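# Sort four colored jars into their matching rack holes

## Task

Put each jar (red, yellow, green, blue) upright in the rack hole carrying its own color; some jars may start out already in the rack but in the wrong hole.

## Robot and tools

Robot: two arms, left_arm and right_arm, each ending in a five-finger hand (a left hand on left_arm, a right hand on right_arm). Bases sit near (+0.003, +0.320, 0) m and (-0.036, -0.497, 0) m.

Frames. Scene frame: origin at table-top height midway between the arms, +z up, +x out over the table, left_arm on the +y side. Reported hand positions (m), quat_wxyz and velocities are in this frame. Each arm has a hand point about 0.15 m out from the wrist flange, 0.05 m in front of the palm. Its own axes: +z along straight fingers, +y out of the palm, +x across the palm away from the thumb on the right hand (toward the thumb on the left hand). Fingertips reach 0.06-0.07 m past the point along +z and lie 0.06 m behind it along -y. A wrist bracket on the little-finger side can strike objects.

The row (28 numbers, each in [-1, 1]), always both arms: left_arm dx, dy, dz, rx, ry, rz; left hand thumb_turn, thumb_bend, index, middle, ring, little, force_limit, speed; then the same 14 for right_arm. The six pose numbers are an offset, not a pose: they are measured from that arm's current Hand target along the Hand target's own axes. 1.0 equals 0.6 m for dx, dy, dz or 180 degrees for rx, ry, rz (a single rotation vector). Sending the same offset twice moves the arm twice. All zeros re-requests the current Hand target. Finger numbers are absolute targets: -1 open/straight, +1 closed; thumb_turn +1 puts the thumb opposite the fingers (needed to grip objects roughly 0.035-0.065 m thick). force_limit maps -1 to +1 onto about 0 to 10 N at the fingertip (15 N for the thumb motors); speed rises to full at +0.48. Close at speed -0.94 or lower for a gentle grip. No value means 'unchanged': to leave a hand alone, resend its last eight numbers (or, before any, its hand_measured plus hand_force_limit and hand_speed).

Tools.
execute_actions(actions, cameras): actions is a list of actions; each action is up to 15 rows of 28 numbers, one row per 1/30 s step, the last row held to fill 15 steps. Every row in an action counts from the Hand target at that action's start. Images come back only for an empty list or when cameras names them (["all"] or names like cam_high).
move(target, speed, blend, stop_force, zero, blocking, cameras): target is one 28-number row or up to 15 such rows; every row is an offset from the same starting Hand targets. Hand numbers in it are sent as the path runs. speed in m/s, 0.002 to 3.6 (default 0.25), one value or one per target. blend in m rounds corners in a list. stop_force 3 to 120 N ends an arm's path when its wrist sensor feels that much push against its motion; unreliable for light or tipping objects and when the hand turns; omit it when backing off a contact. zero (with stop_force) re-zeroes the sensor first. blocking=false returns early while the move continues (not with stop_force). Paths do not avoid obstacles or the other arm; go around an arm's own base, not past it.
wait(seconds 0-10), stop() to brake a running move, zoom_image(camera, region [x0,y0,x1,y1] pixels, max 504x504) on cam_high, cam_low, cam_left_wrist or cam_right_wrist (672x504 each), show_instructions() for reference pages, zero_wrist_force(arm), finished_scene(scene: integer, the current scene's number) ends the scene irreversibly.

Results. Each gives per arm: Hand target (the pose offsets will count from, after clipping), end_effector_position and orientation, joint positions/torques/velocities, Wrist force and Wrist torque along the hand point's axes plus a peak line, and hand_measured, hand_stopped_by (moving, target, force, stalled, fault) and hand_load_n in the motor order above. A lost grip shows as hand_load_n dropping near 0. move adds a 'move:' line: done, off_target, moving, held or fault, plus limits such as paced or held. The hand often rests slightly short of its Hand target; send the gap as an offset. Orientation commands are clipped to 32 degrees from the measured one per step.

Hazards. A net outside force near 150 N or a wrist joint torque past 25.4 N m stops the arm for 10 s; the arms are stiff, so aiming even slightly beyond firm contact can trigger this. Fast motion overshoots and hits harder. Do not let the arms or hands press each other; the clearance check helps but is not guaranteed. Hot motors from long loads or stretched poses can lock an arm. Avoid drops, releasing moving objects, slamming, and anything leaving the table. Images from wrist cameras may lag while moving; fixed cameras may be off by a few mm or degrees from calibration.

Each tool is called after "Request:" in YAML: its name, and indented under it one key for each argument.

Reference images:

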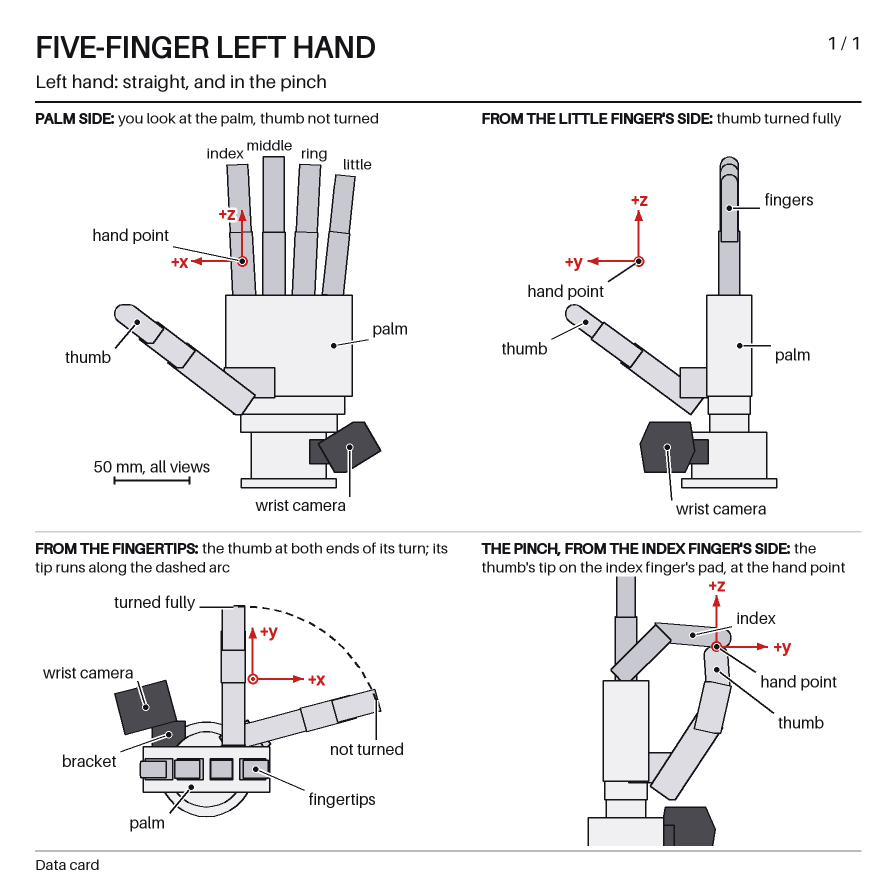

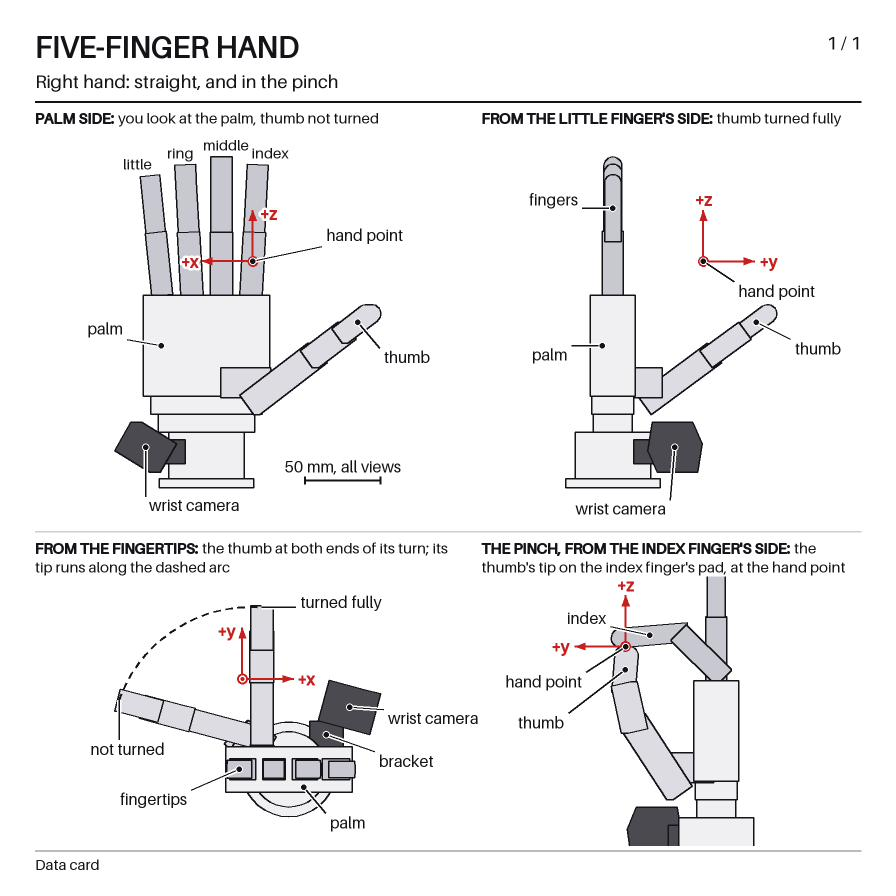

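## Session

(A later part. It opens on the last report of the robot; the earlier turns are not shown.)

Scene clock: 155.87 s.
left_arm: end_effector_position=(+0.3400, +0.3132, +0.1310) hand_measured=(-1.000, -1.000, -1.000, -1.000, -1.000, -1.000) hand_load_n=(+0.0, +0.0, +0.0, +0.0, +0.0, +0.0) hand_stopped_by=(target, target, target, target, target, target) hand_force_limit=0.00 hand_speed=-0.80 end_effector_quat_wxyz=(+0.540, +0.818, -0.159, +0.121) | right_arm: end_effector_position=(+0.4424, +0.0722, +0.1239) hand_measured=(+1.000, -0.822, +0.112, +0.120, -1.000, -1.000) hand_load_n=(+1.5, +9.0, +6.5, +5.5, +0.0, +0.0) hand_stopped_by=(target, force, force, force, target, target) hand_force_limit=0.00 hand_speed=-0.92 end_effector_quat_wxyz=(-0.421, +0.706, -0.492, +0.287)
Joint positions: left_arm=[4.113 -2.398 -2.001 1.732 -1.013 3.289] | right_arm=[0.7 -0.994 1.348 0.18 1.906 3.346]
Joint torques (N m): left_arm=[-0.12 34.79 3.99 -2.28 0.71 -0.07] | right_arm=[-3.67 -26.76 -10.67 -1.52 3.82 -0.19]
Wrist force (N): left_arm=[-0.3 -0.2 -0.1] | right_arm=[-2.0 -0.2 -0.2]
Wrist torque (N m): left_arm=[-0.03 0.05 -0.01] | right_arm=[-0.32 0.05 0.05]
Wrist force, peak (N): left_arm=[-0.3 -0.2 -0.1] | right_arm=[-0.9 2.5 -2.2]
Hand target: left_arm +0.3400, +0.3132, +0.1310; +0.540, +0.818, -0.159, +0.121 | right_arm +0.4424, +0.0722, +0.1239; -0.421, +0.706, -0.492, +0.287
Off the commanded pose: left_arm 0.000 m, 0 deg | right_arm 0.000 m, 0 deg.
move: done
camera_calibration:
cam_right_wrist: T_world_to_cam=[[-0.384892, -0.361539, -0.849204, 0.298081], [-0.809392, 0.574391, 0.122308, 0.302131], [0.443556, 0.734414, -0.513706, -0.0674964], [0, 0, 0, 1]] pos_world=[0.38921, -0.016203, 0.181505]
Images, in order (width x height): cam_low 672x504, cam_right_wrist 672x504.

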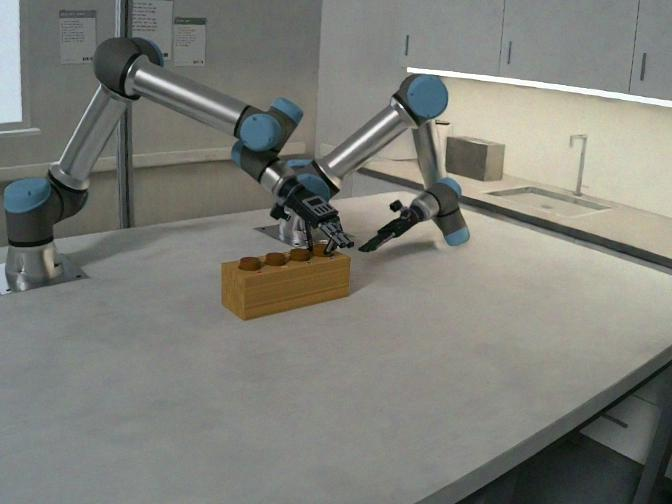

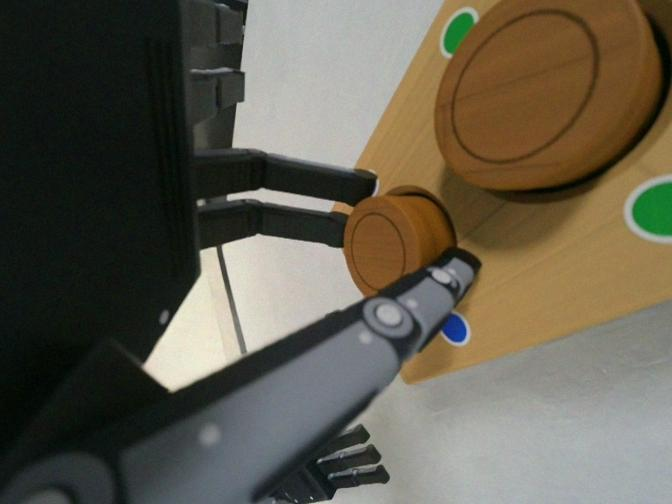

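Request:
move:
  target:
    - [0,0,0,0,0,0,-1,-1,-1,-1,-1,-1,0,-0.8, 0,0,0,0,0,0,1,-0.88,-0.05,-0.05,-1,-1,0,-0.8]
    - [0,0,0,0,0,0,-1,-1,-1,-1,-1,-1,0,-0.8, -0.0008,-0.0731,-0.0401,-0.0067,0.0019,-0.0032,1,-1,-0.2,-0.2,-1,-1,0,-0.5]
    - [0,0,0,0,0,0,-1,-1,-1,-1,-1,-1,0,-0.8, 0.0977,-0.0403,-0.0703,-0.0067,0.0019,-0.0032,1,-1,-0.2,-0.2,-1,-1,0,-0.5]
    - [0,0,0,0,0,0,-1,-1,-1,-1,-1,-1,0,-0.8, 0.0983,0.0185,-0.0382,-0.0067,0.0019,-0.0032,1,-1,-0.2,-0.2,-1,-1,0,-0.5]
  speed: [0.1,0.15,0.15,0.08]
  cameras: ["cam_right_wrist","cam_low"]

Request:
zoom_image:
  camera: "cam_right_wrist"
  region: [320, 170, 460, 310]

Request:
zoom_image:
  camera: "cam_low"
  region: [270, 220, 350, 280]

Scene clock: 169.90 s.
left_arm: end_effector_position=(+0.3400, +0.3132, +0.1310) hand_measured=(-1.000, -1.000, -1.000, -1.000, -1.000, -1.000) hand_load_n=(+0.0, +0.0, +0.0, +0.0, +0.0, +0.0) hand_stopped_by=(target, target, target, target, target, target) hand_force_limit=0.00 hand_speed=-0.80 end_effector_quat_wxyz=(+0.540, +0.818, -0.159, +0.121) | right_arm: end_effector_position=(+0.4393, +0.0080, +0.1246) hand_measured=(+1.000, -1.000, -0.200, -0.200, -1.000, -1.000) hand_load_n=(+0.0, +0.0, +0.0, +0.0, +0.0, +0.0) hand_stopped_by=(target, target, target, target, target, target) hand_force_limit=0.00 hand_speed=-0.50 end_effector_quat_wxyz=(-0.411, +0.712, -0.493, +0.286)
Joint positions: left_arm=[4.113 -2.398 -2.001 1.732 -1.013 3.289] | right_arm=[0.612 -1.11 1.519 0.134 1.832 3.295]
Joint torques (N m): left_arm=[0.16 34.85 3.86 -2.2 0.77 0.01] | right_arm=[3.74 -23.17 -12.54 -1.74 -1.09 0.06]
Wrist force (N): left_arm=[-0.2 -0.1 0.0] | right_arm=[-0.9 0.8 0.1]
Wrist torque (N m): left_arm=[-0.02 0.04 -0.01] | right_arm=[-0.12 0.00 0.06]
Wrist force, peak (N): left_arm=[-0.5 0.1 -0.1] | right_arm=[-2.4 -0.1 -0.3]
Hand target: left_arm +0.3400, +0.3132, +0.1310; +0.540, +0.818, -0.159, +0.121 | right_arm +0.4393, +0.0081, +0.1246; -0.411, +0.712, -0.493, +0.286
Off the commanded pose: left_arm 0.000 m, 0 deg | right_arm 0.000 m, 0 deg.
move: done
camera_calibration:
cam_right_wrist: T_world_to_cam=[[-0.398078, -0.376978, -0.836314, 0.278683], [-0.807399, 0.576756, 0.124335, 0.335237], [0.435477, 0.724734, -0.533966, -0.0124062], [0, 0, 0, 1]] pos_world=[0.38701, -0.0793014, 0.18476]
Images, in order (width x height): cam_low 672x504, cam_right_wrist 672x504.

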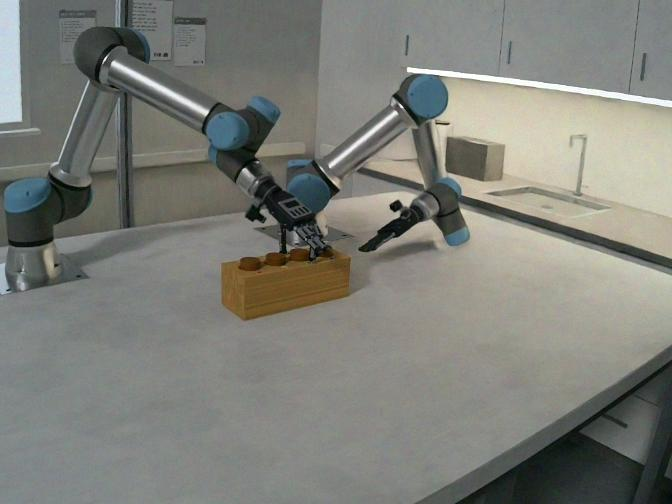

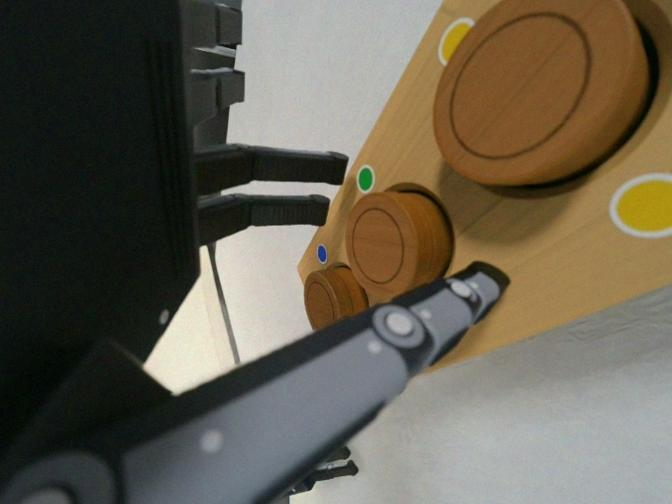

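Scaled by 3.600 from the camera's 672x504 image, which has a finer 960x720 frame.

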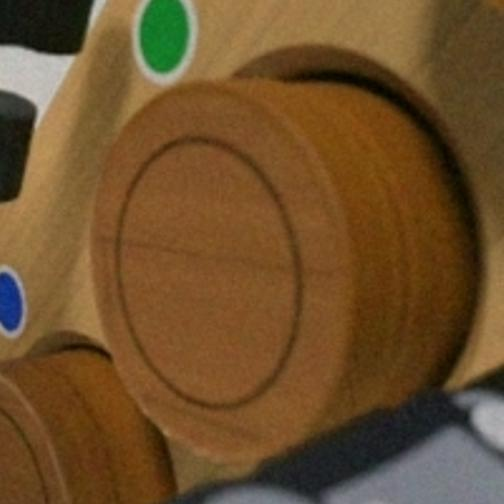

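Scaled by 6.300 from the camera's 672x504 image, which has a finer 960x720 frame.

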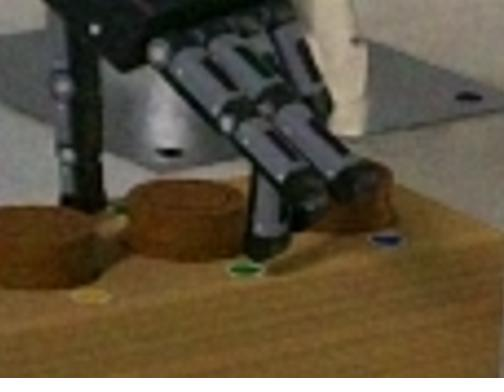

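Request:
move:
  target:
    - [0,0,0,0,0,0,-1,-1,-1,-1,-1,-1,0,-0.8, 0,0,0,0,0,0,1,-0.86,0,0,-1,-1,0,-0.7]
    - [0,0,0,0,0,0,-1,-1,-1,-1,-1,-1,0,-0.8, 0,0.0042,0.0024,0,0,0,1,-0.86,0,0,-1,-1,0,-0.7]
    - [0,0,0,0,0,0,-1,-1,-1,-1,-1,-1,0,-0.8, 0,0.0042,0.0024,0,0,0,1,-0.6,0.35,0.35,-1,-1,0,-0.9]
    - [0,0,0,0,0,0,-1,-1,-1,-1,-1,-1,0,-0.8, 0,-0.0391,-0.0226,0,0,0,1,-0.6,0.35,0.35,-1,-1,0,-0.9]
  speed: [0.05,0.05,0.05,0.06]
  cameras: ["cam_right_wrist","cam_low"]

Request:
zoom_image:
  camera: "cam_right_wrist"
  region: [340, 130, 540, 330]

Request:
zoom_image:
  camera: "cam_low"
  region: [270, 220, 350, 280]

Scene clock: 181.27 s.
left_arm: end_effector_position=(+0.3400, +0.3132, +0.1310) hand_measured=(-1.000, -1.000, -1.000, -1.000, -1.000, -1.000) hand_load_n=(+0.0, +0.0, +0.0, +0.0, +0.0, +0.0) hand_stopped_by=(target, target, target, target, target, target) hand_force_limit=0.00 hand_speed=-0.80 end_effector_quat_wxyz=(+0.540, +0.818, -0.159, +0.121) | right_arm: end_effector_position=(+0.4392, +0.0081, +0.1516) hand_measured=(+1.000, -0.790, +0.082, +0.100, -1.000, -1.000) hand_load_n=(+1.0, +9.0, +2.0, +5.0, +0.0, +0.0) hand_stopped_by=(target, force, force, force, target, target) hand_force_limit=0.00 hand_speed=-0.90 end_effector_quat_wxyz=(-0.411, +0.712, -0.493, +0.286)
Joint positions: left_arm=[4.113 -2.398 -2.001 1.732 -1.013 3.289] | right_arm=[0.612 -1.133 1.48 0.196 1.833 3.295]
Joint torques (N m): left_arm=[-0.04 34.96 3.53 -2.37 0.78 -0.07] | right_arm=[7.87 -48.21 -26.24 1.88 -0.39 0.55]
Wrist force (N): left_arm=[-0.2 0.0 0.0] | right_arm=[-1.2 2.2 0.6]
Wrist torque (N m): left_arm=[0.00 0.02 0.00] | right_arm=[-0.12 0.02 0.07]
Wrist force, peak (N): left_arm=[-0.5 0.0 0.1] | right_arm=[0.0 -5.1 7.3]
Hand target: left_arm +0.3400, +0.3132, +0.1310; +0.540, +0.818, -0.159, +0.121 | right_arm +0.4392, +0.0081, +0.1516; -0.411, +0.712, -0.493, +0.286
Off the commanded pose: left_arm 0.000 m, 0 deg | right_arm 0.000 m, 0 deg.
move: done
camera_calibration:
cam_right_wrist: T_world_to_cam=[[-0.398078, -0.376978, -0.836314, 0.301178], [-0.807399, 0.576756, 0.124335, 0.331754], [0.435477, 0.724734, -0.533966, 0.00192852], [0, 0, 0, 1]] pos_world=[0.38691, -0.0792014, 0.21166]
Images, in order (width x height): cam_low 672x504, cam_right_wrist 672x504.

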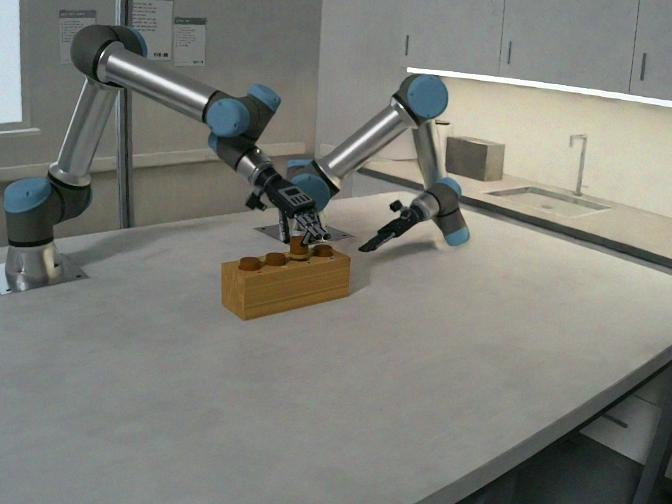

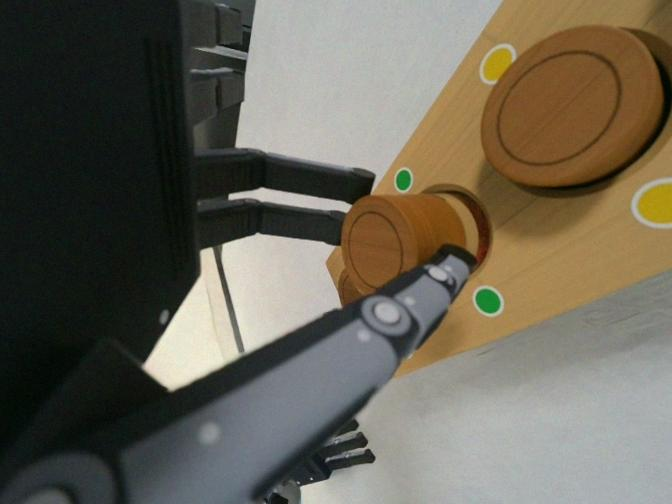

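Scaled by 2.520 from the camera's 672x504 image, which has a finer 960x720 frame.

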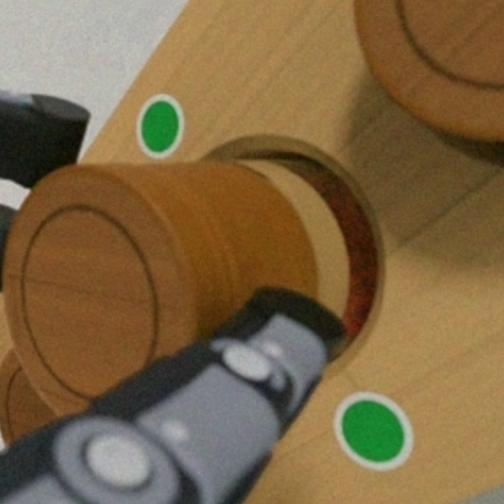

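Scaled by 6.300 from the camera's 672x504 image, which has a finer 960x720 frame.

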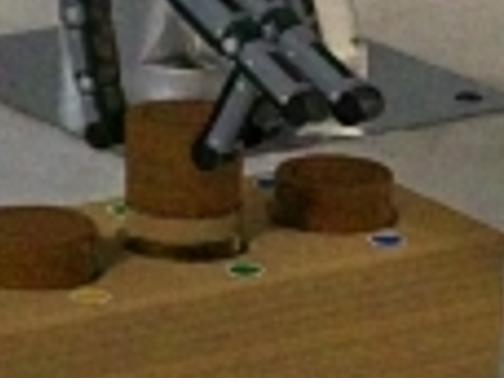

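Request:
move:
  target:
    - [0,0,0,0,0,0,-1,-1,-1,-1,-1,-1,0,-0.8, 0,-0.1088,-0.0628,0,0,0,1,-0.6,0.35,0.35,-1,-1,0,-0.9]
    - [0,0,0,0,0,0,-1,-1,-1,-1,-1,-1,0,-0.8, -0.0759,-0.0073,-0.2387,0,0,0,1,-0.6,0.35,0.35,-1,-1,0,-0.9]
    - [0,0,0,0,0,0,-1,-1,-1,-1,-1,-1,0,-0.8, -0.0759,0.1525,-0.1463,0,0,0,1,-0.6,0.35,0.35,-1,-1,0,-0.9]
  speed: [0.1,0.15,0.08]
  blend: [0.01,0.01,0]
  cameras: ["cam_right_wrist","cam_low"]

Request:
zoom_image:
  camera: "cam_right_wrist"
  region: [340, 130, 560, 350]

Request:
zoom_image:
  camera: "cam_low"
  region: [220, 200, 320, 275]

Scene clock: 203.07 s.
left_arm: end_effector_position=(+0.3400, +0.3132, +0.1310) hand_measured=(-1.000, -1.000, -1.000, -1.000, -1.000, -1.000) hand_load_n=(+0.0, +0.0, +0.0, +0.0, +0.0, +0.0) hand_stopped_by=(target, target, target, target, target, target) hand_force_limit=0.00 hand_speed=-0.80 end_effector_quat_wxyz=(+0.540, +0.818, -0.159, +0.121) | right_arm: end_effector_position=(+0.3093, +0.0080, +0.1162) hand_measured=(+1.000, -0.790, +0.082, +0.100, -1.000, -1.000) hand_load_n=(+1.5, +9.0, +2.0, +4.5, -0.5, +0.0) hand_stopped_by=(target, force, force, force, target, target) hand_force_limit=0.00 hand_speed=-0.90 end_effector_quat_wxyz=(-0.411, +0.712, -0.493, +0.286)
Joint positions: left_arm=[4.113 -2.398 -2.001 1.732 -1.013 3.289] | right_arm=[0.805 -1.239 1.738 0.082 1.996 3.404]
Joint torques (N m): left_arm=[0.24 35.27 3.94 -2.28 0.92 -0.04] | right_arm=[-7.98 -19.5 -12.22 -1.95 -2.49 -1.51]
Wrist force (N): left_arm=[-0.2 0.0 0.0] | right_arm=[-1.0 2.3 0.9]
Wrist torque (N m): left_arm=[0.01 0.04 -0.01] | right_arm=[-0.05 0.01 0.01]
Wrist force, peak (N): left_arm=[-0.5 0.0 0.1] | right_arm=[-1.2 2.9 1.1]
Hand target: left_arm +0.3400, +0.3132, +0.1310; +0.540, +0.818, -0.159, +0.121 | right_arm +0.3093, +0.0080, +0.1162; -0.411, +0.712, -0.493, +0.286
Off the commanded pose: left_arm 0.000 m, 0 deg | right_arm 0.000 m, 0 deg.
move: done
camera_calibration:
cam_right_wrist: T_world_to_cam=[[-0.398078, -0.376978, -0.836314, 0.219908], [-0.807399, 0.576756, 0.124335, 0.23132], [0.435477, 0.724734, -0.533966, 0.0397205], [0, 0, 0, 1]] pos_world=[0.25701, -0.0793014, 0.17636]
Images, in order (width x height): cam_low 672x504, cam_right_wrist 672x504.

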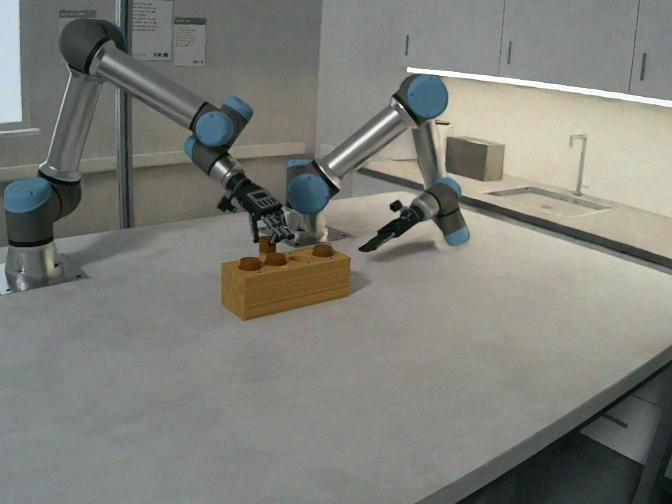

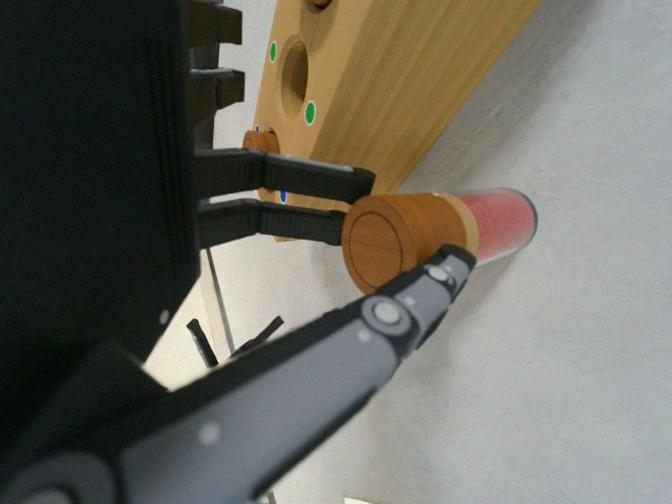

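Scaled by 2.291 from the camera's 672x504 image, which has a finer 960x720 frame.

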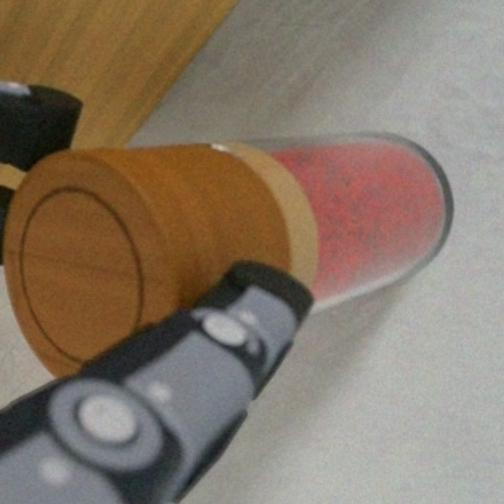

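Scaled by 5.040 from the camera's 672x504 image, which has a finer 960x720 frame.

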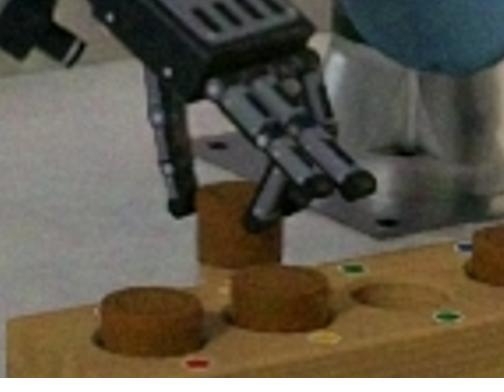

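Request:
move:
  target: [0,0,0,0,0,0,-1,-1,-1,-1,-1,-1,0,-0.8, 0,0.0058,0.0033,0,0,0,1,-0.6,0.35,0.35,-1,-1,0,-0.9]
  speed: 0.01
  stop_force: 3

Scene clock: 209.93 s.
left_arm: end_effector_position=(+0.3400, +0.3132, +0.1310) hand_measured=(-1.000, -1.000, -1.000, -1.000, -1.000, -1.000) hand_load_n=(+0.5, +0.0, +0.0, +0.0, +0.0, +0.0) hand_stopped_by=(target, target, target, target, target, target) hand_force_limit=0.00 hand_speed=-0.80 end_effector_quat_wxyz=(+0.540, +0.818, -0.159, +0.121) | right_arm: end_effector_position=(+0.3093, +0.0080, +0.1160) hand_measured=(+1.000, -0.790, +0.082, +0.100, -1.000, -1.000) hand_load_n=(+1.5, +8.5, +2.5, +5.0, +0.0, +0.0) hand_stopped_by=(target, force, force, force, target, target) hand_force_limit=0.00 hand_speed=-0.90 end_effector_quat_wxyz=(-0.411, +0.712, -0.493, +0.286)
Joint positions: left_arm=[4.113 -2.398 -2.001 1.732 -1.013 3.289] | right_arm=[0.805 -1.239 1.738 0.081 1.996 3.404]
Joint torques (N m): left_arm=[-0.07 35.35 3.26 -2.32 0.96 -0.11] | right_arm=[-3.22 -41.37 -22.79 1.9 -2.89 -1.52]
Wrist force (N): left_arm=[-0.2 0.1 0.0] | right_arm=[-0.7 -0.7 -0.6]
Wrist torque (N m): left_arm=[0.01 0.03 -0.01] | right_arm=[-0.11 0.05 -0.05]
Wrist force, peak (N): left_arm=[-0.5 0.0 0.1] | right_arm=[-0.1 -3.8 -1.9]
Hand target: left_arm +0.3400, +0.3132, +0.1310; +0.540, +0.818, -0.159, +0.121 | right_arm +0.3093, +0.0080, +0.1160; -0.411, +0.712, -0.493, +0.286 (not the last commanded pose)
Off the commanded pose: left_arm 0.000 m, 0 deg | right_arm 0.004 m, 0 deg.
move: contact (right_arm)

Request:
move:
  target:
    - [0,0,0,0,0,0,-1,-1,-1,-1,-1,-1,0,-0.8, 0,0,0,0,0,0,1,-0.88,-0.05,-0.05,-1,-1,0,-0.85]
    - [0,0,0,0,0,0,-1,-1,-1,-1,-1,-1,0,-0.8, 0,-0.0722,-0.0417,0,0,0,1,-1,-0.2,-0.2,-1,-1,0,-0.5]
  speed: [0.1,0.1]
  cameras: ["cam_right_wrist"]

Request:
move:
  target:
    - [0,0,0,0,0,0,-1,-1,-1,-1,-1,-1,0,-0.8, 0.1743,-0.0823,0.1427,0,0,0,1,-1,-0.2,-0.2,-1,-1,0,-0.5]
    - [0,0,0,0,0,0,-1,-1,-1,-1,-1,-1,0,-0.8, 0.1743,-0.0226,0.177,0,0,0,1,-1,-0.2,-0.2,-1,-1,0,-0.5]
  speed: [0.2,0.08]
  blend: [0.01,0]
  cameras: ["cam_right_wrist","cam_high"]

Request:
zoom_image:
  camera: "cam_right_wrist"
  region: [320, 170, 460, 310]

Request:
zoom_image:
  camera: "cam_high"
  region: [280, 110, 400, 200]

Scene clock: 223.20 s.
left_arm: end_effector_position=(+0.3400, +0.3132, +0.1310) hand_measured=(-1.000, -1.000, -1.000, -1.000, -1.000, -1.000) hand_load_n=(+0.0, +0.0, +0.0, +0.5, +0.0, +0.0) hand_stopped_by=(target, target, target, target, target, target) hand_force_limit=0.00 hand_speed=-0.80 end_effector_quat_wxyz=(+0.540, +0.818, -0.159, +0.121) | right_arm: end_effector_position=(+0.3092, +0.0080, +0.1660) hand_measured=(+1.000, -1.000, -0.200, -0.200, -1.000, -1.000) hand_load_n=(+0.0, -0.5, +0.0, +0.0, -0.5, +0.0) hand_stopped_by=(target, target, target, target, target, target) hand_force_limit=0.00 hand_speed=-0.50 end_effector_quat_wxyz=(-0.411, +0.712, -0.493, +0.286)
Joint positions: left_arm=[4.113 -2.398 -2.001 1.732 -1.013 3.289] | right_arm=[0.806 -1.289 1.666 0.204 1.996 3.404]
Joint torques (N m): left_arm=[-0.05 35.24 3.47 -2.37 1.01 -0.13] | right_arm=[7.81 -40.64 -24.77 1.78 3.01 1.3]
Wrist force (N): left_arm=[-0.3 0.0 0.1] | right_arm=[-0.9 1.0 0.0]
Wrist torque (N m): left_arm=[0.00 0.05 -0.02] | right_arm=[-0.07 0.02 0.02]
Wrist force, peak (N): left_arm=[-0.5 -0.2 0.0] | right_arm=[-1.2 1.8 0.5]
Hand target: left_arm +0.3400, +0.3132, +0.1310; +0.540, +0.818, -0.159, +0.121 | right_arm +0.3092, +0.0080, +0.1660; -0.411, +0.712, -0.493, +0.286
Off the commanded pose: left_arm 0.000 m, 0 deg | right_arm 0.000 m, 0 deg.
move: done
camera_calibration:
cam_right_wrist: T_world_to_cam=[[-0.398042, -0.376918, -0.836359, 0.261522], [-0.807405, 0.576747, 0.124343, 0.225046], [0.4355, 0.724773, -0.533894, 0.0663364], [0, 0, 0, 1]] pos_world=[0.25691, -0.0793014, 0.22616]
Images, in order (width x height): cam_right_wrist 672x504.

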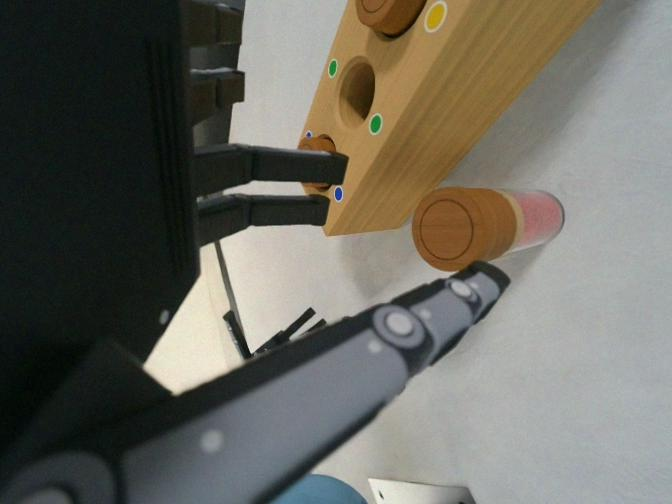

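Scene clock: 224.93 s.
left_arm: end_effector_position=(+0.3400, +0.3132, +0.1310) hand_measured=(-1.000, -1.000, -1.000, -1.000, -1.000, -1.000) hand_load_n=(+0.0, +0.0, +0.0, +0.0, +0.0, +0.0) hand_stopped_by=(target, target, target, target, target, target) hand_force_limit=0.00 hand_speed=-0.80 end_effector_quat_wxyz=(+0.540, +0.818, -0.159, +0.121) | right_arm: end_effector_position=(+0.4384, -0.0553, +0.1249) hand_measured=(+1.000, -1.000, -0.200, -0.200, -1.000, -1.000) hand_load_n=(+0.0, +0.0, +0.0, +0.0, +0.0, +0.0) hand_stopped_by=(target, target, target, target, target, target) hand_force_limit=0.00 hand_speed=-0.50 end_effector_quat_wxyz=(-0.411, +0.712, -0.493, +0.286)
Joint positions: left_arm=[4.113 -2.398 -2.001 1.732 -1.013 3.289] | right_arm=[0.503 -1.223 1.683 0.072 1.738 3.238]
Joint torques (N m): left_arm=[-0.05 35.33 3.45 -2.39 0.97 -0.14] | right_arm=[-7.25 -18.88 -12.31 -1.83 -2.76 -1.56]
Wrist force (N): left_arm=[-0.2 -0.1 0.2] | right_arm=[-1.2 1.0 0.2]
Wrist torque (N m): left_arm=[-0.03 0.04 0.00] | right_arm=[-0.11 -0.01 0.06]
Wrist force, peak (N): left_arm=[-0.4 -0.1 0.0] | right_arm=[-1.8 1.7 -0.8]
Hand target: left_arm +0.3400, +0.3132, +0.1310; +0.540, +0.818, -0.159, +0.121 | right_arm +0.4384, -0.0553, +0.1249; -0.411, +0.712, -0.493, +0.286
Off the commanded pose: left_arm 0.000 m, 0 deg | right_arm 0.000 m, 0 deg.
move: done
camera_calibration:
cam_right_wrist: T_world_to_cam=[[-0.398042, -0.376918, -0.836359, 0.254715], [-0.807405, 0.576747, 0.124343, 0.370981], [0.4355, 0.724773, -0.533894, 0.0340048], [0, 0, 0, 1]] pos_world=[0.38611, -0.142601, 0.18506]
Images, in order (width x height): cam_high 672x504, cam_right_wrist 672x504.

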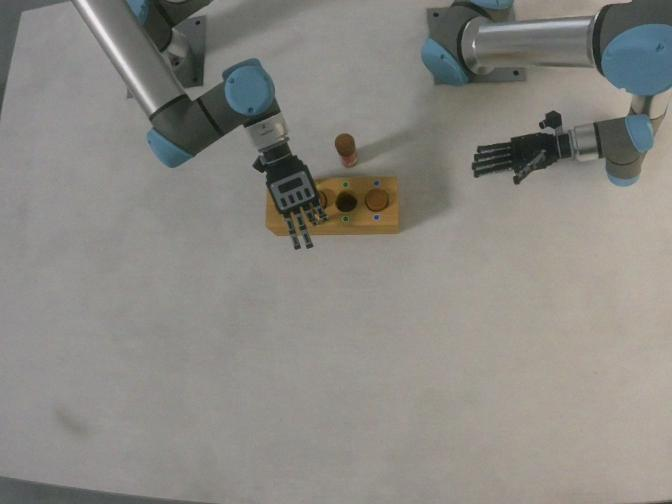

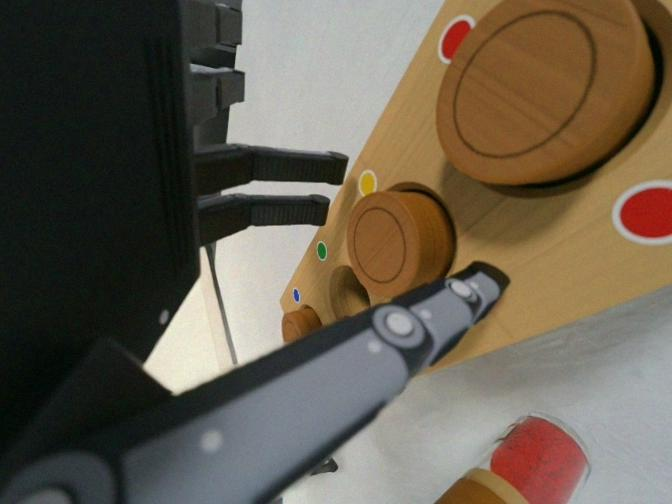

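Scaled by 3.600 from the camera's 672x504 image, which has a finer 960x720 frame.

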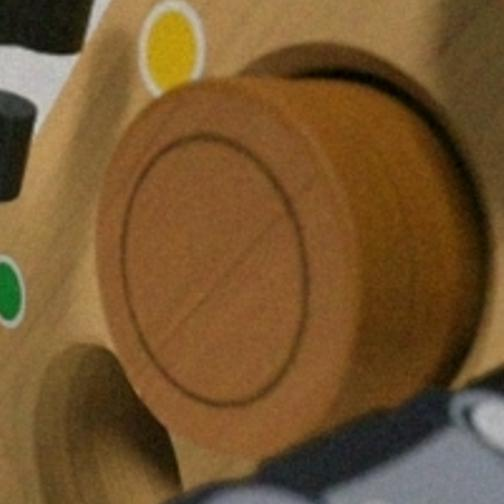

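Scaled by 4.200 from the camera's 672x504 image, which has a finer 960x720 frame.

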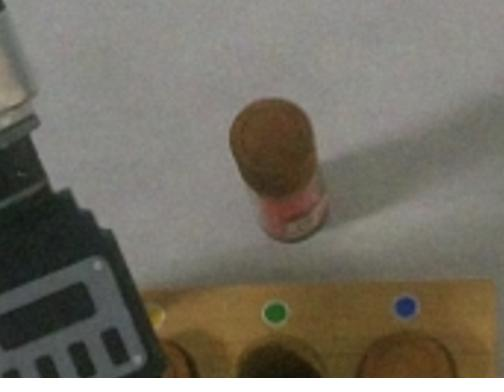

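Request:
move:
  target:
    - [0,0,0,0,0,0,-1,-1,-1,-1,-1,-1,0,-0.8, 0,0,0,0,0,0,1,-0.86,0,0,-1,-1,0,-0.7]
    - [0,0,0,0,0,0,-1,-1,-1,-1,-1,-1,0,-0.8, 0,0.0045,0.0026,0,0,0,1,-0.86,0,0,-1,-1,0,-0.7]
    - [0,0,0,0,0,0,-1,-1,-1,-1,-1,-1,0,-0.8, 0,0.0045,0.0026,0,0,0,1,-0.6,0.35,0.35,-1,-1,0,-0.9]
    - [0,0,0,0,0,0,-1,-1,-1,-1,-1,-1,0,-0.8, 0,-0.0391,-0.0226,0,0,0,1,-0.6,0.35,0.35,-1,-1,0,-0.9]
  speed: [0.05,0.05,0.05,0.06]
  cameras: ["cam_right_wrist","cam_low"]

Request:
zoom_image:
  camera: "cam_right_wrist"
  region: [340, 130, 540, 330]

Request:
zoom_image:
  camera: "cam_low"
  region: [240, 220, 320, 280]

Scene clock: 238.20 s.
left_arm: end_effector_position=(+0.3400, +0.3132, +0.1310) hand_measured=(-1.000, -1.000, -1.000, -1.000, -1.000, -1.000) hand_load_n=(+0.0, +0.0, +0.0, +0.0, +0.0, +0.0) hand_stopped_by=(target, target, target, target, target, target) hand_force_limit=0.00 hand_speed=-0.80 end_effector_quat_wxyz=(+0.540, +0.818, -0.159, +0.121) | right_arm: end_effector_position=(+0.4384, -0.0553, +0.1519) hand_measured=(+1.000, -0.800, +0.090, +0.100, -1.000, -1.000) hand_load_n=(+1.0, +9.0, +3.5, +4.0, +0.0, +0.0) hand_stopped_by=(target, force, force, force, target, target) hand_force_limit=0.00 hand_speed=-0.90 end_effector_quat_wxyz=(-0.411, +0.712, -0.493, +0.286)
Joint positions: left_arm=[4.113 -2.398 -2.001 1.732 -1.013 3.289] | right_arm=[0.503 -1.249 1.644 0.137 1.738 3.238]
Joint torques (N m): left_arm=[-0.13 35.25 2.85 -2.35 1.07 -0.14] | right_arm=[7 -44.9 -25.3 1.46 0.91 0.73]
Wrist force (N): left_arm=[-0.3 0.1 0.0] | right_arm=[-1.3 2.3 0.7]
Wrist torque (N m): left_arm=[0.01 0.04 -0.02] | right_arm=[-0.05 0.00 0.06]
Wrist force, peak (N): left_arm=[-0.5 0.0 -0.1] | right_arm=[-1.1 1.2 7.6]
Hand target: left_arm +0.3400, +0.3132, +0.1310; +0.540, +0.818, -0.159, +0.121 | right_arm +0.4384, -0.0553, +0.1520; -0.411, +0.712, -0.493, +0.286
Off the commanded pose: left_arm 0.000 m, 0 deg | right_arm 0.000 m, 0 deg.
move: done
camera_calibration:
cam_right_wrist: T_world_to_cam=[[-0.39798, -0.376963, -0.836368, 0.277185], [-0.807496, 0.576617, 0.124352, 0.367652], [0.435388, 0.724853, -0.533878, 0.0484173], [0, 0, 0, 1]] pos_world=[0.386112, -0.142602, 0.211959]
Images, in order (width x height): cam_low 672x504, cam_right_wrist 672x504.

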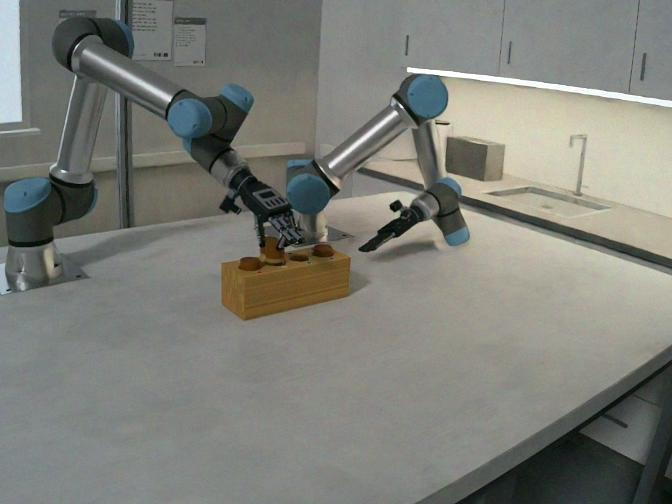

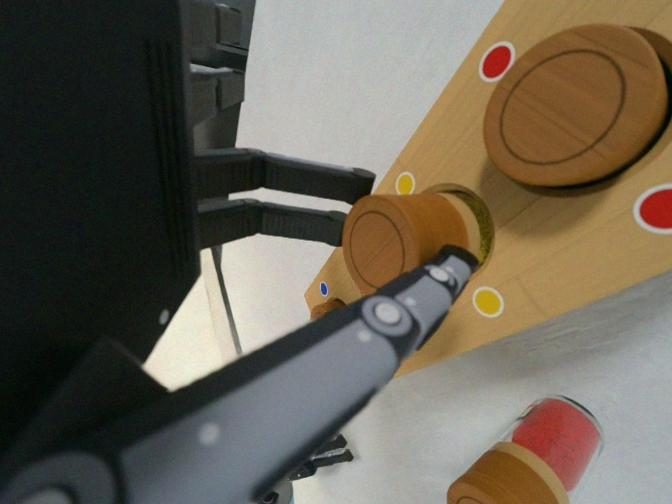

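Scaled by 2.520 from the camera's 672x504 image, which has a finer 960x720 frame.

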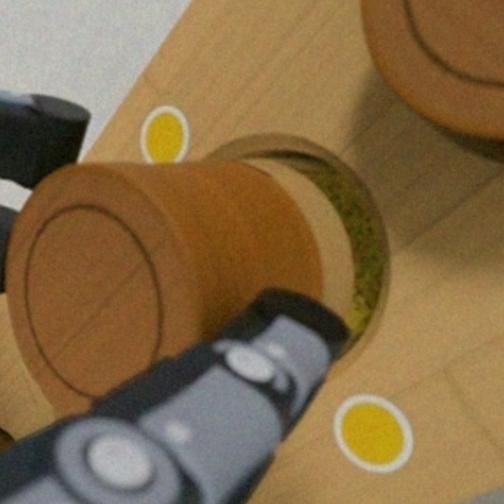

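Scaled by 6.300 from the camera's 672x504 image, which has a finer 960x720 frame.

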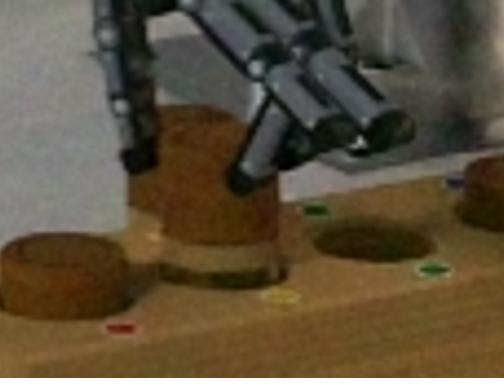

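Request:
move:
  target:
    - [0,0,0,0,0,0,-1,-1,-1,-1,-1,-1,0,-0.8, 0,0.0421,0.0243,0,0,0,1,-0.6,0.35,0.35,-1,-1,0,-0.9]
    - [0,0,0,0,0,0,-1,-1,-1,-1,-1,-1,0,-0.8, 0,0.0421,0.0243,0,0,0,1,-0.88,-0.05,-0.05,-1,-1,0,-0.8]
    - [0,0,0,0,0,0,-1,-1,-1,-1,-1,-1,0,-0.8, 0,-0.0173,-0.01,0,0,0,1,-1,-0.2,-0.2,-1,-1,0,-0.5]
    - [0,0,0,0,0,0,-1,-1,-1,-1,-1,-1,0,-0.8, 0.099,0.0018,-0.0432,0,0,0,1,-1,-0.2,-0.2,-1,-1,0,-0.5]
    - [0,0,0,0,0,0,-1,-1,-1,-1,-1,-1,0,-0.8, 0.099,0.0585,-0.0105,0,0,0,1,-1,-0.2,-0.2,-1,-1,0,-0.5]
  speed: [0.06,0.05,0.15,0.15,0.08]
  cameras: ["cam_right_wrist"]

Request:
zoom_image:
  camera: "cam_right_wrist"
  region: [320, 170, 460, 310]

Scene clock: 253.80 s.
left_arm: end_effector_position=(+0.3400, +0.3132, +0.1310) hand_measured=(-1.000, -1.000, -1.000, -1.000, -1.000, -1.000) hand_load_n=(+0.0, +0.0, +0.0, +0.0, +0.0, +0.0) hand_stopped_by=(target, target, target, target, target, target) hand_force_limit=0.00 hand_speed=-0.80 end_effector_quat_wxyz=(+0.540, +0.818, -0.159, +0.121) | right_arm: end_effector_position=(+0.4377, -0.1190, +0.1249) hand_measured=(+1.000, -1.000, -0.200, -0.200, -1.000, -1.000) hand_load_n=(+0.0, +0.0, +0.0, +0.0, +0.0, +0.0) hand_stopped_by=(target, target, target, target, target, target) hand_force_limit=0.00 hand_speed=-0.50 end_effector_quat_wxyz=(-0.411, +0.712, -0.493, +0.286)
Joint positions: left_arm=[4.113 -2.398 -2.001 1.732 -1.013 3.289] | right_arm=[0.37 -1.327 1.823 0.028 1.624 3.17]
Joint torques (N m): left_arm=[-0.09 35.09 3.16 -2.35 1.12 -0.14] | right_arm=[-3.98 -15.11 -10.9 -1.72 -3.03 -1.22]
Wrist force (N): left_arm=[-0.2 0.0 -0.1] | right_arm=[-0.7 1.1 0.3]
Wrist torque (N m): left_arm=[0.01 0.02 -0.01] | right_arm=[-0.13 -0.03 0.08]
Wrist force, peak (N): left_arm=[-0.4 0.0 0.2] | right_arm=[-1.2 -2.3 4.7]
Hand target: left_arm +0.3400, +0.3132, +0.1310; +0.540, +0.818, -0.159, +0.121 | right_arm +0.4377, -0.1190, +0.1248; -0.411, +0.712, -0.493, +0.286
Off the commanded pose: left_arm 0.000 m, 0 deg | right_arm 0.000 m, 0 deg.
move: done
camera_calibration:
cam_right_wrist: T_world_to_cam=[[-0.398042, -0.376918, -0.836359, 0.230344], [-0.807405, 0.576747, 0.124343, 0.407167], [0.4355, 0.724773, -0.533894, 0.0804244], [0, 0, 0, 1]] pos_world=[0.38541, -0.206301, 0.18496]
Images, in order (width x height): cam_right_wrist 672x504.

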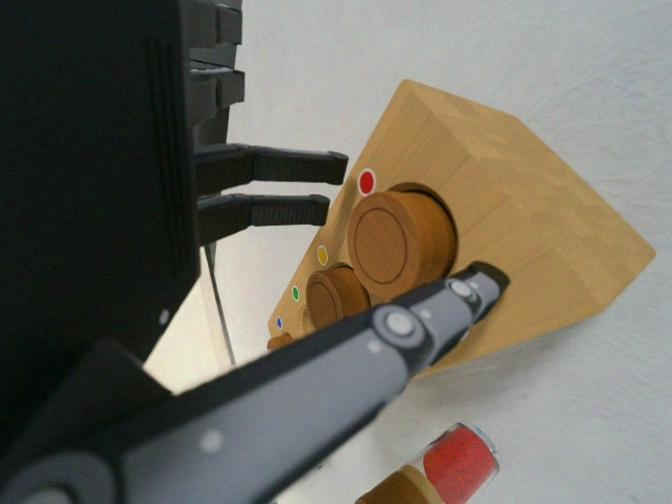

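Scaled by 3.600 from the camera's 672x504 image, which has a finer 960x720 frame.

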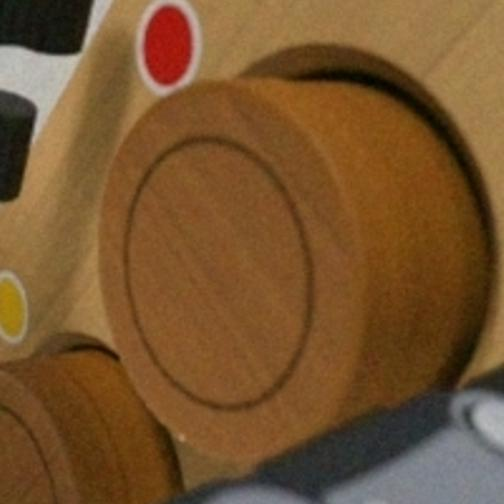

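Request:
move:
  target:
    - [0,0,0,0,0,0,-1,-1,-1,-1,-1,-1,0,-0.8, 0,0,0,0,0,0,1,-0.86,0,0,-1,-1,0,-0.7]
    - [0,0,0,0,0,0,-1,-1,-1,-1,-1,-1,0,-0.8, 0,0.0045,0.0026,0,0,0,1,-0.86,0,0,-1,-1,0,-0.7]
    - [0,0,0,0,0,0,-1,-1,-1,-1,-1,-1,0,-0.8, 0,0.0045,0.0026,0,0,0,1,-0.6,0.35,0.35,-1,-1,0,-0.9]
    - [0,0,0,0,0,0,-1,-1,-1,-1,-1,-1,0,-0.8, 0,-0.1471,-0.0849,0,0,0,1,-0.6,0.35,0.35,-1,-1,0,-0.9]
  speed: [0.05,0.05,0.05,0.08]
  cameras: ["cam_right_wrist","cam_low"]

Request:
zoom_image:
  camera: "cam_right_wrist"
  region: [440, 160, 580, 300]

Request:
zoom_image:
  camera: "cam_low"
  region: [220, 200, 300, 280]

Scene clock: 266.33 s.
left_arm: end_effector_position=(+0.3400, +0.3132, +0.1310) hand_measured=(-1.000, -1.000, -1.000, -1.000, -1.000, -1.000) hand_load_n=(+0.0, +0.0, +0.0, +0.0, +0.0, +0.0) hand_stopped_by=(target, target, target, target, target, target) hand_force_limit=0.00 hand_speed=-0.80 end_effector_quat_wxyz=(+0.540, +0.818, -0.159, +0.121) | right_arm: end_effector_position=(+0.4376, -0.1189, +0.2266) hand_measured=(+1.000, -0.810, +0.100, +0.108, -1.000, -1.000) hand_load_n=(+1.5, +10.0, +3.5, +4.5, +0.0, +0.0) hand_stopped_by=(target, force, force, force, target, target) hand_force_limit=0.00 hand_speed=-0.90 end_effector_quat_wxyz=(-0.411, +0.712, -0.493, +0.286)
Joint positions: left_arm=[4.113 -2.398 -2.001 1.732 -1.013 3.289] | right_arm=[0.37 -1.414 1.651 0.286 1.624 3.171]
Joint torques (N m): left_arm=[-0.3 34.62 3.2 -2.41 1.05 -0.08] | right_arm=[8.18 -39.07 -26.56 1.38 3.09 1.23]
Wrist force (N): left_arm=[-0.3 0.0 0.0] | right_arm=[-0.9 2.3 0.6]
Wrist torque (N m): left_arm=[0.00 0.04 -0.01] | right_arm=[-0.03 -0.02 0.06]
Wrist force, peak (N): left_arm=[-0.4 -0.3 -0.1] | right_arm=[-0.4 0.6 7.7]
Hand target: left_arm +0.3400, +0.3132, +0.1310; +0.540, +0.818, -0.159, +0.121 | right_arm +0.4376, -0.1189, +0.2267; -0.411, +0.712, -0.493, +0.286
Off the commanded pose: left_arm 0.000 m, 0 deg | right_arm 0.000 m, 0 deg.
move: done
camera_calibration:
cam_right_wrist: T_world_to_cam=[[-0.398042, -0.376918, -0.836359, 0.315483], [-0.807405, 0.576747, 0.124343, 0.394371], [0.4355, 0.724773, -0.533894, 0.134746], [0, 0, 0, 1]] pos_world=[0.38531, -0.206201, 0.28676]
Images, in order (width x height): cam_low 672x504, cam_right_wrist 672x504.

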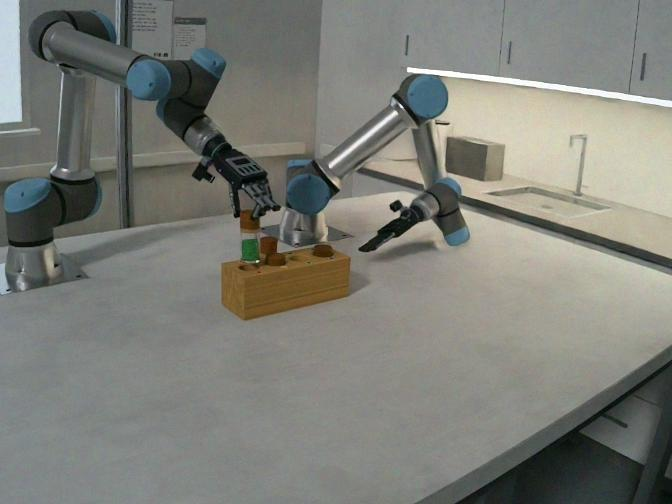

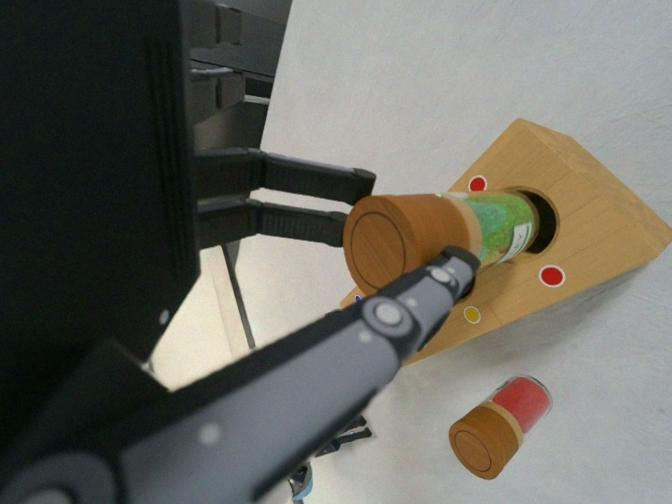

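Scaled by 3.600 from the camera's 672x504 image, which has a finer 960x720 frame.

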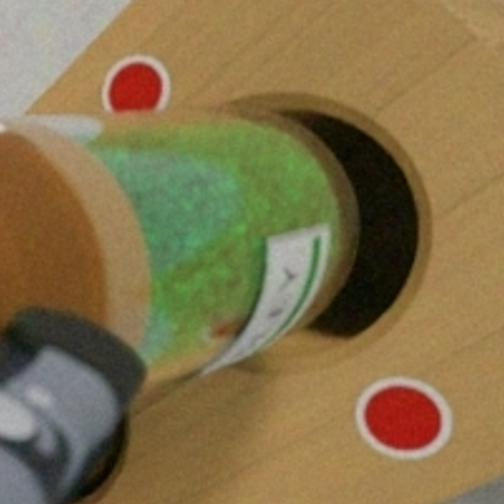

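Scaled by 6.300 from the camera's 672x504 image, which has a finer 960x720 frame.

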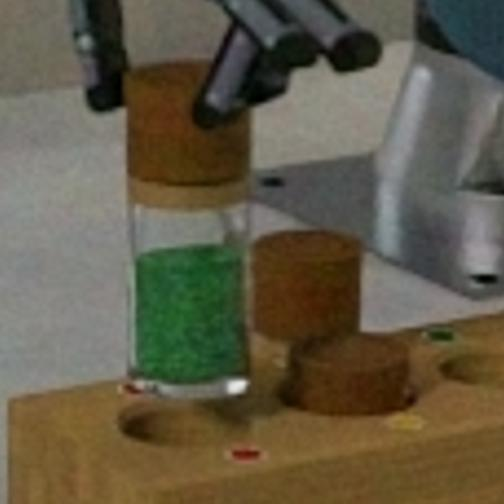

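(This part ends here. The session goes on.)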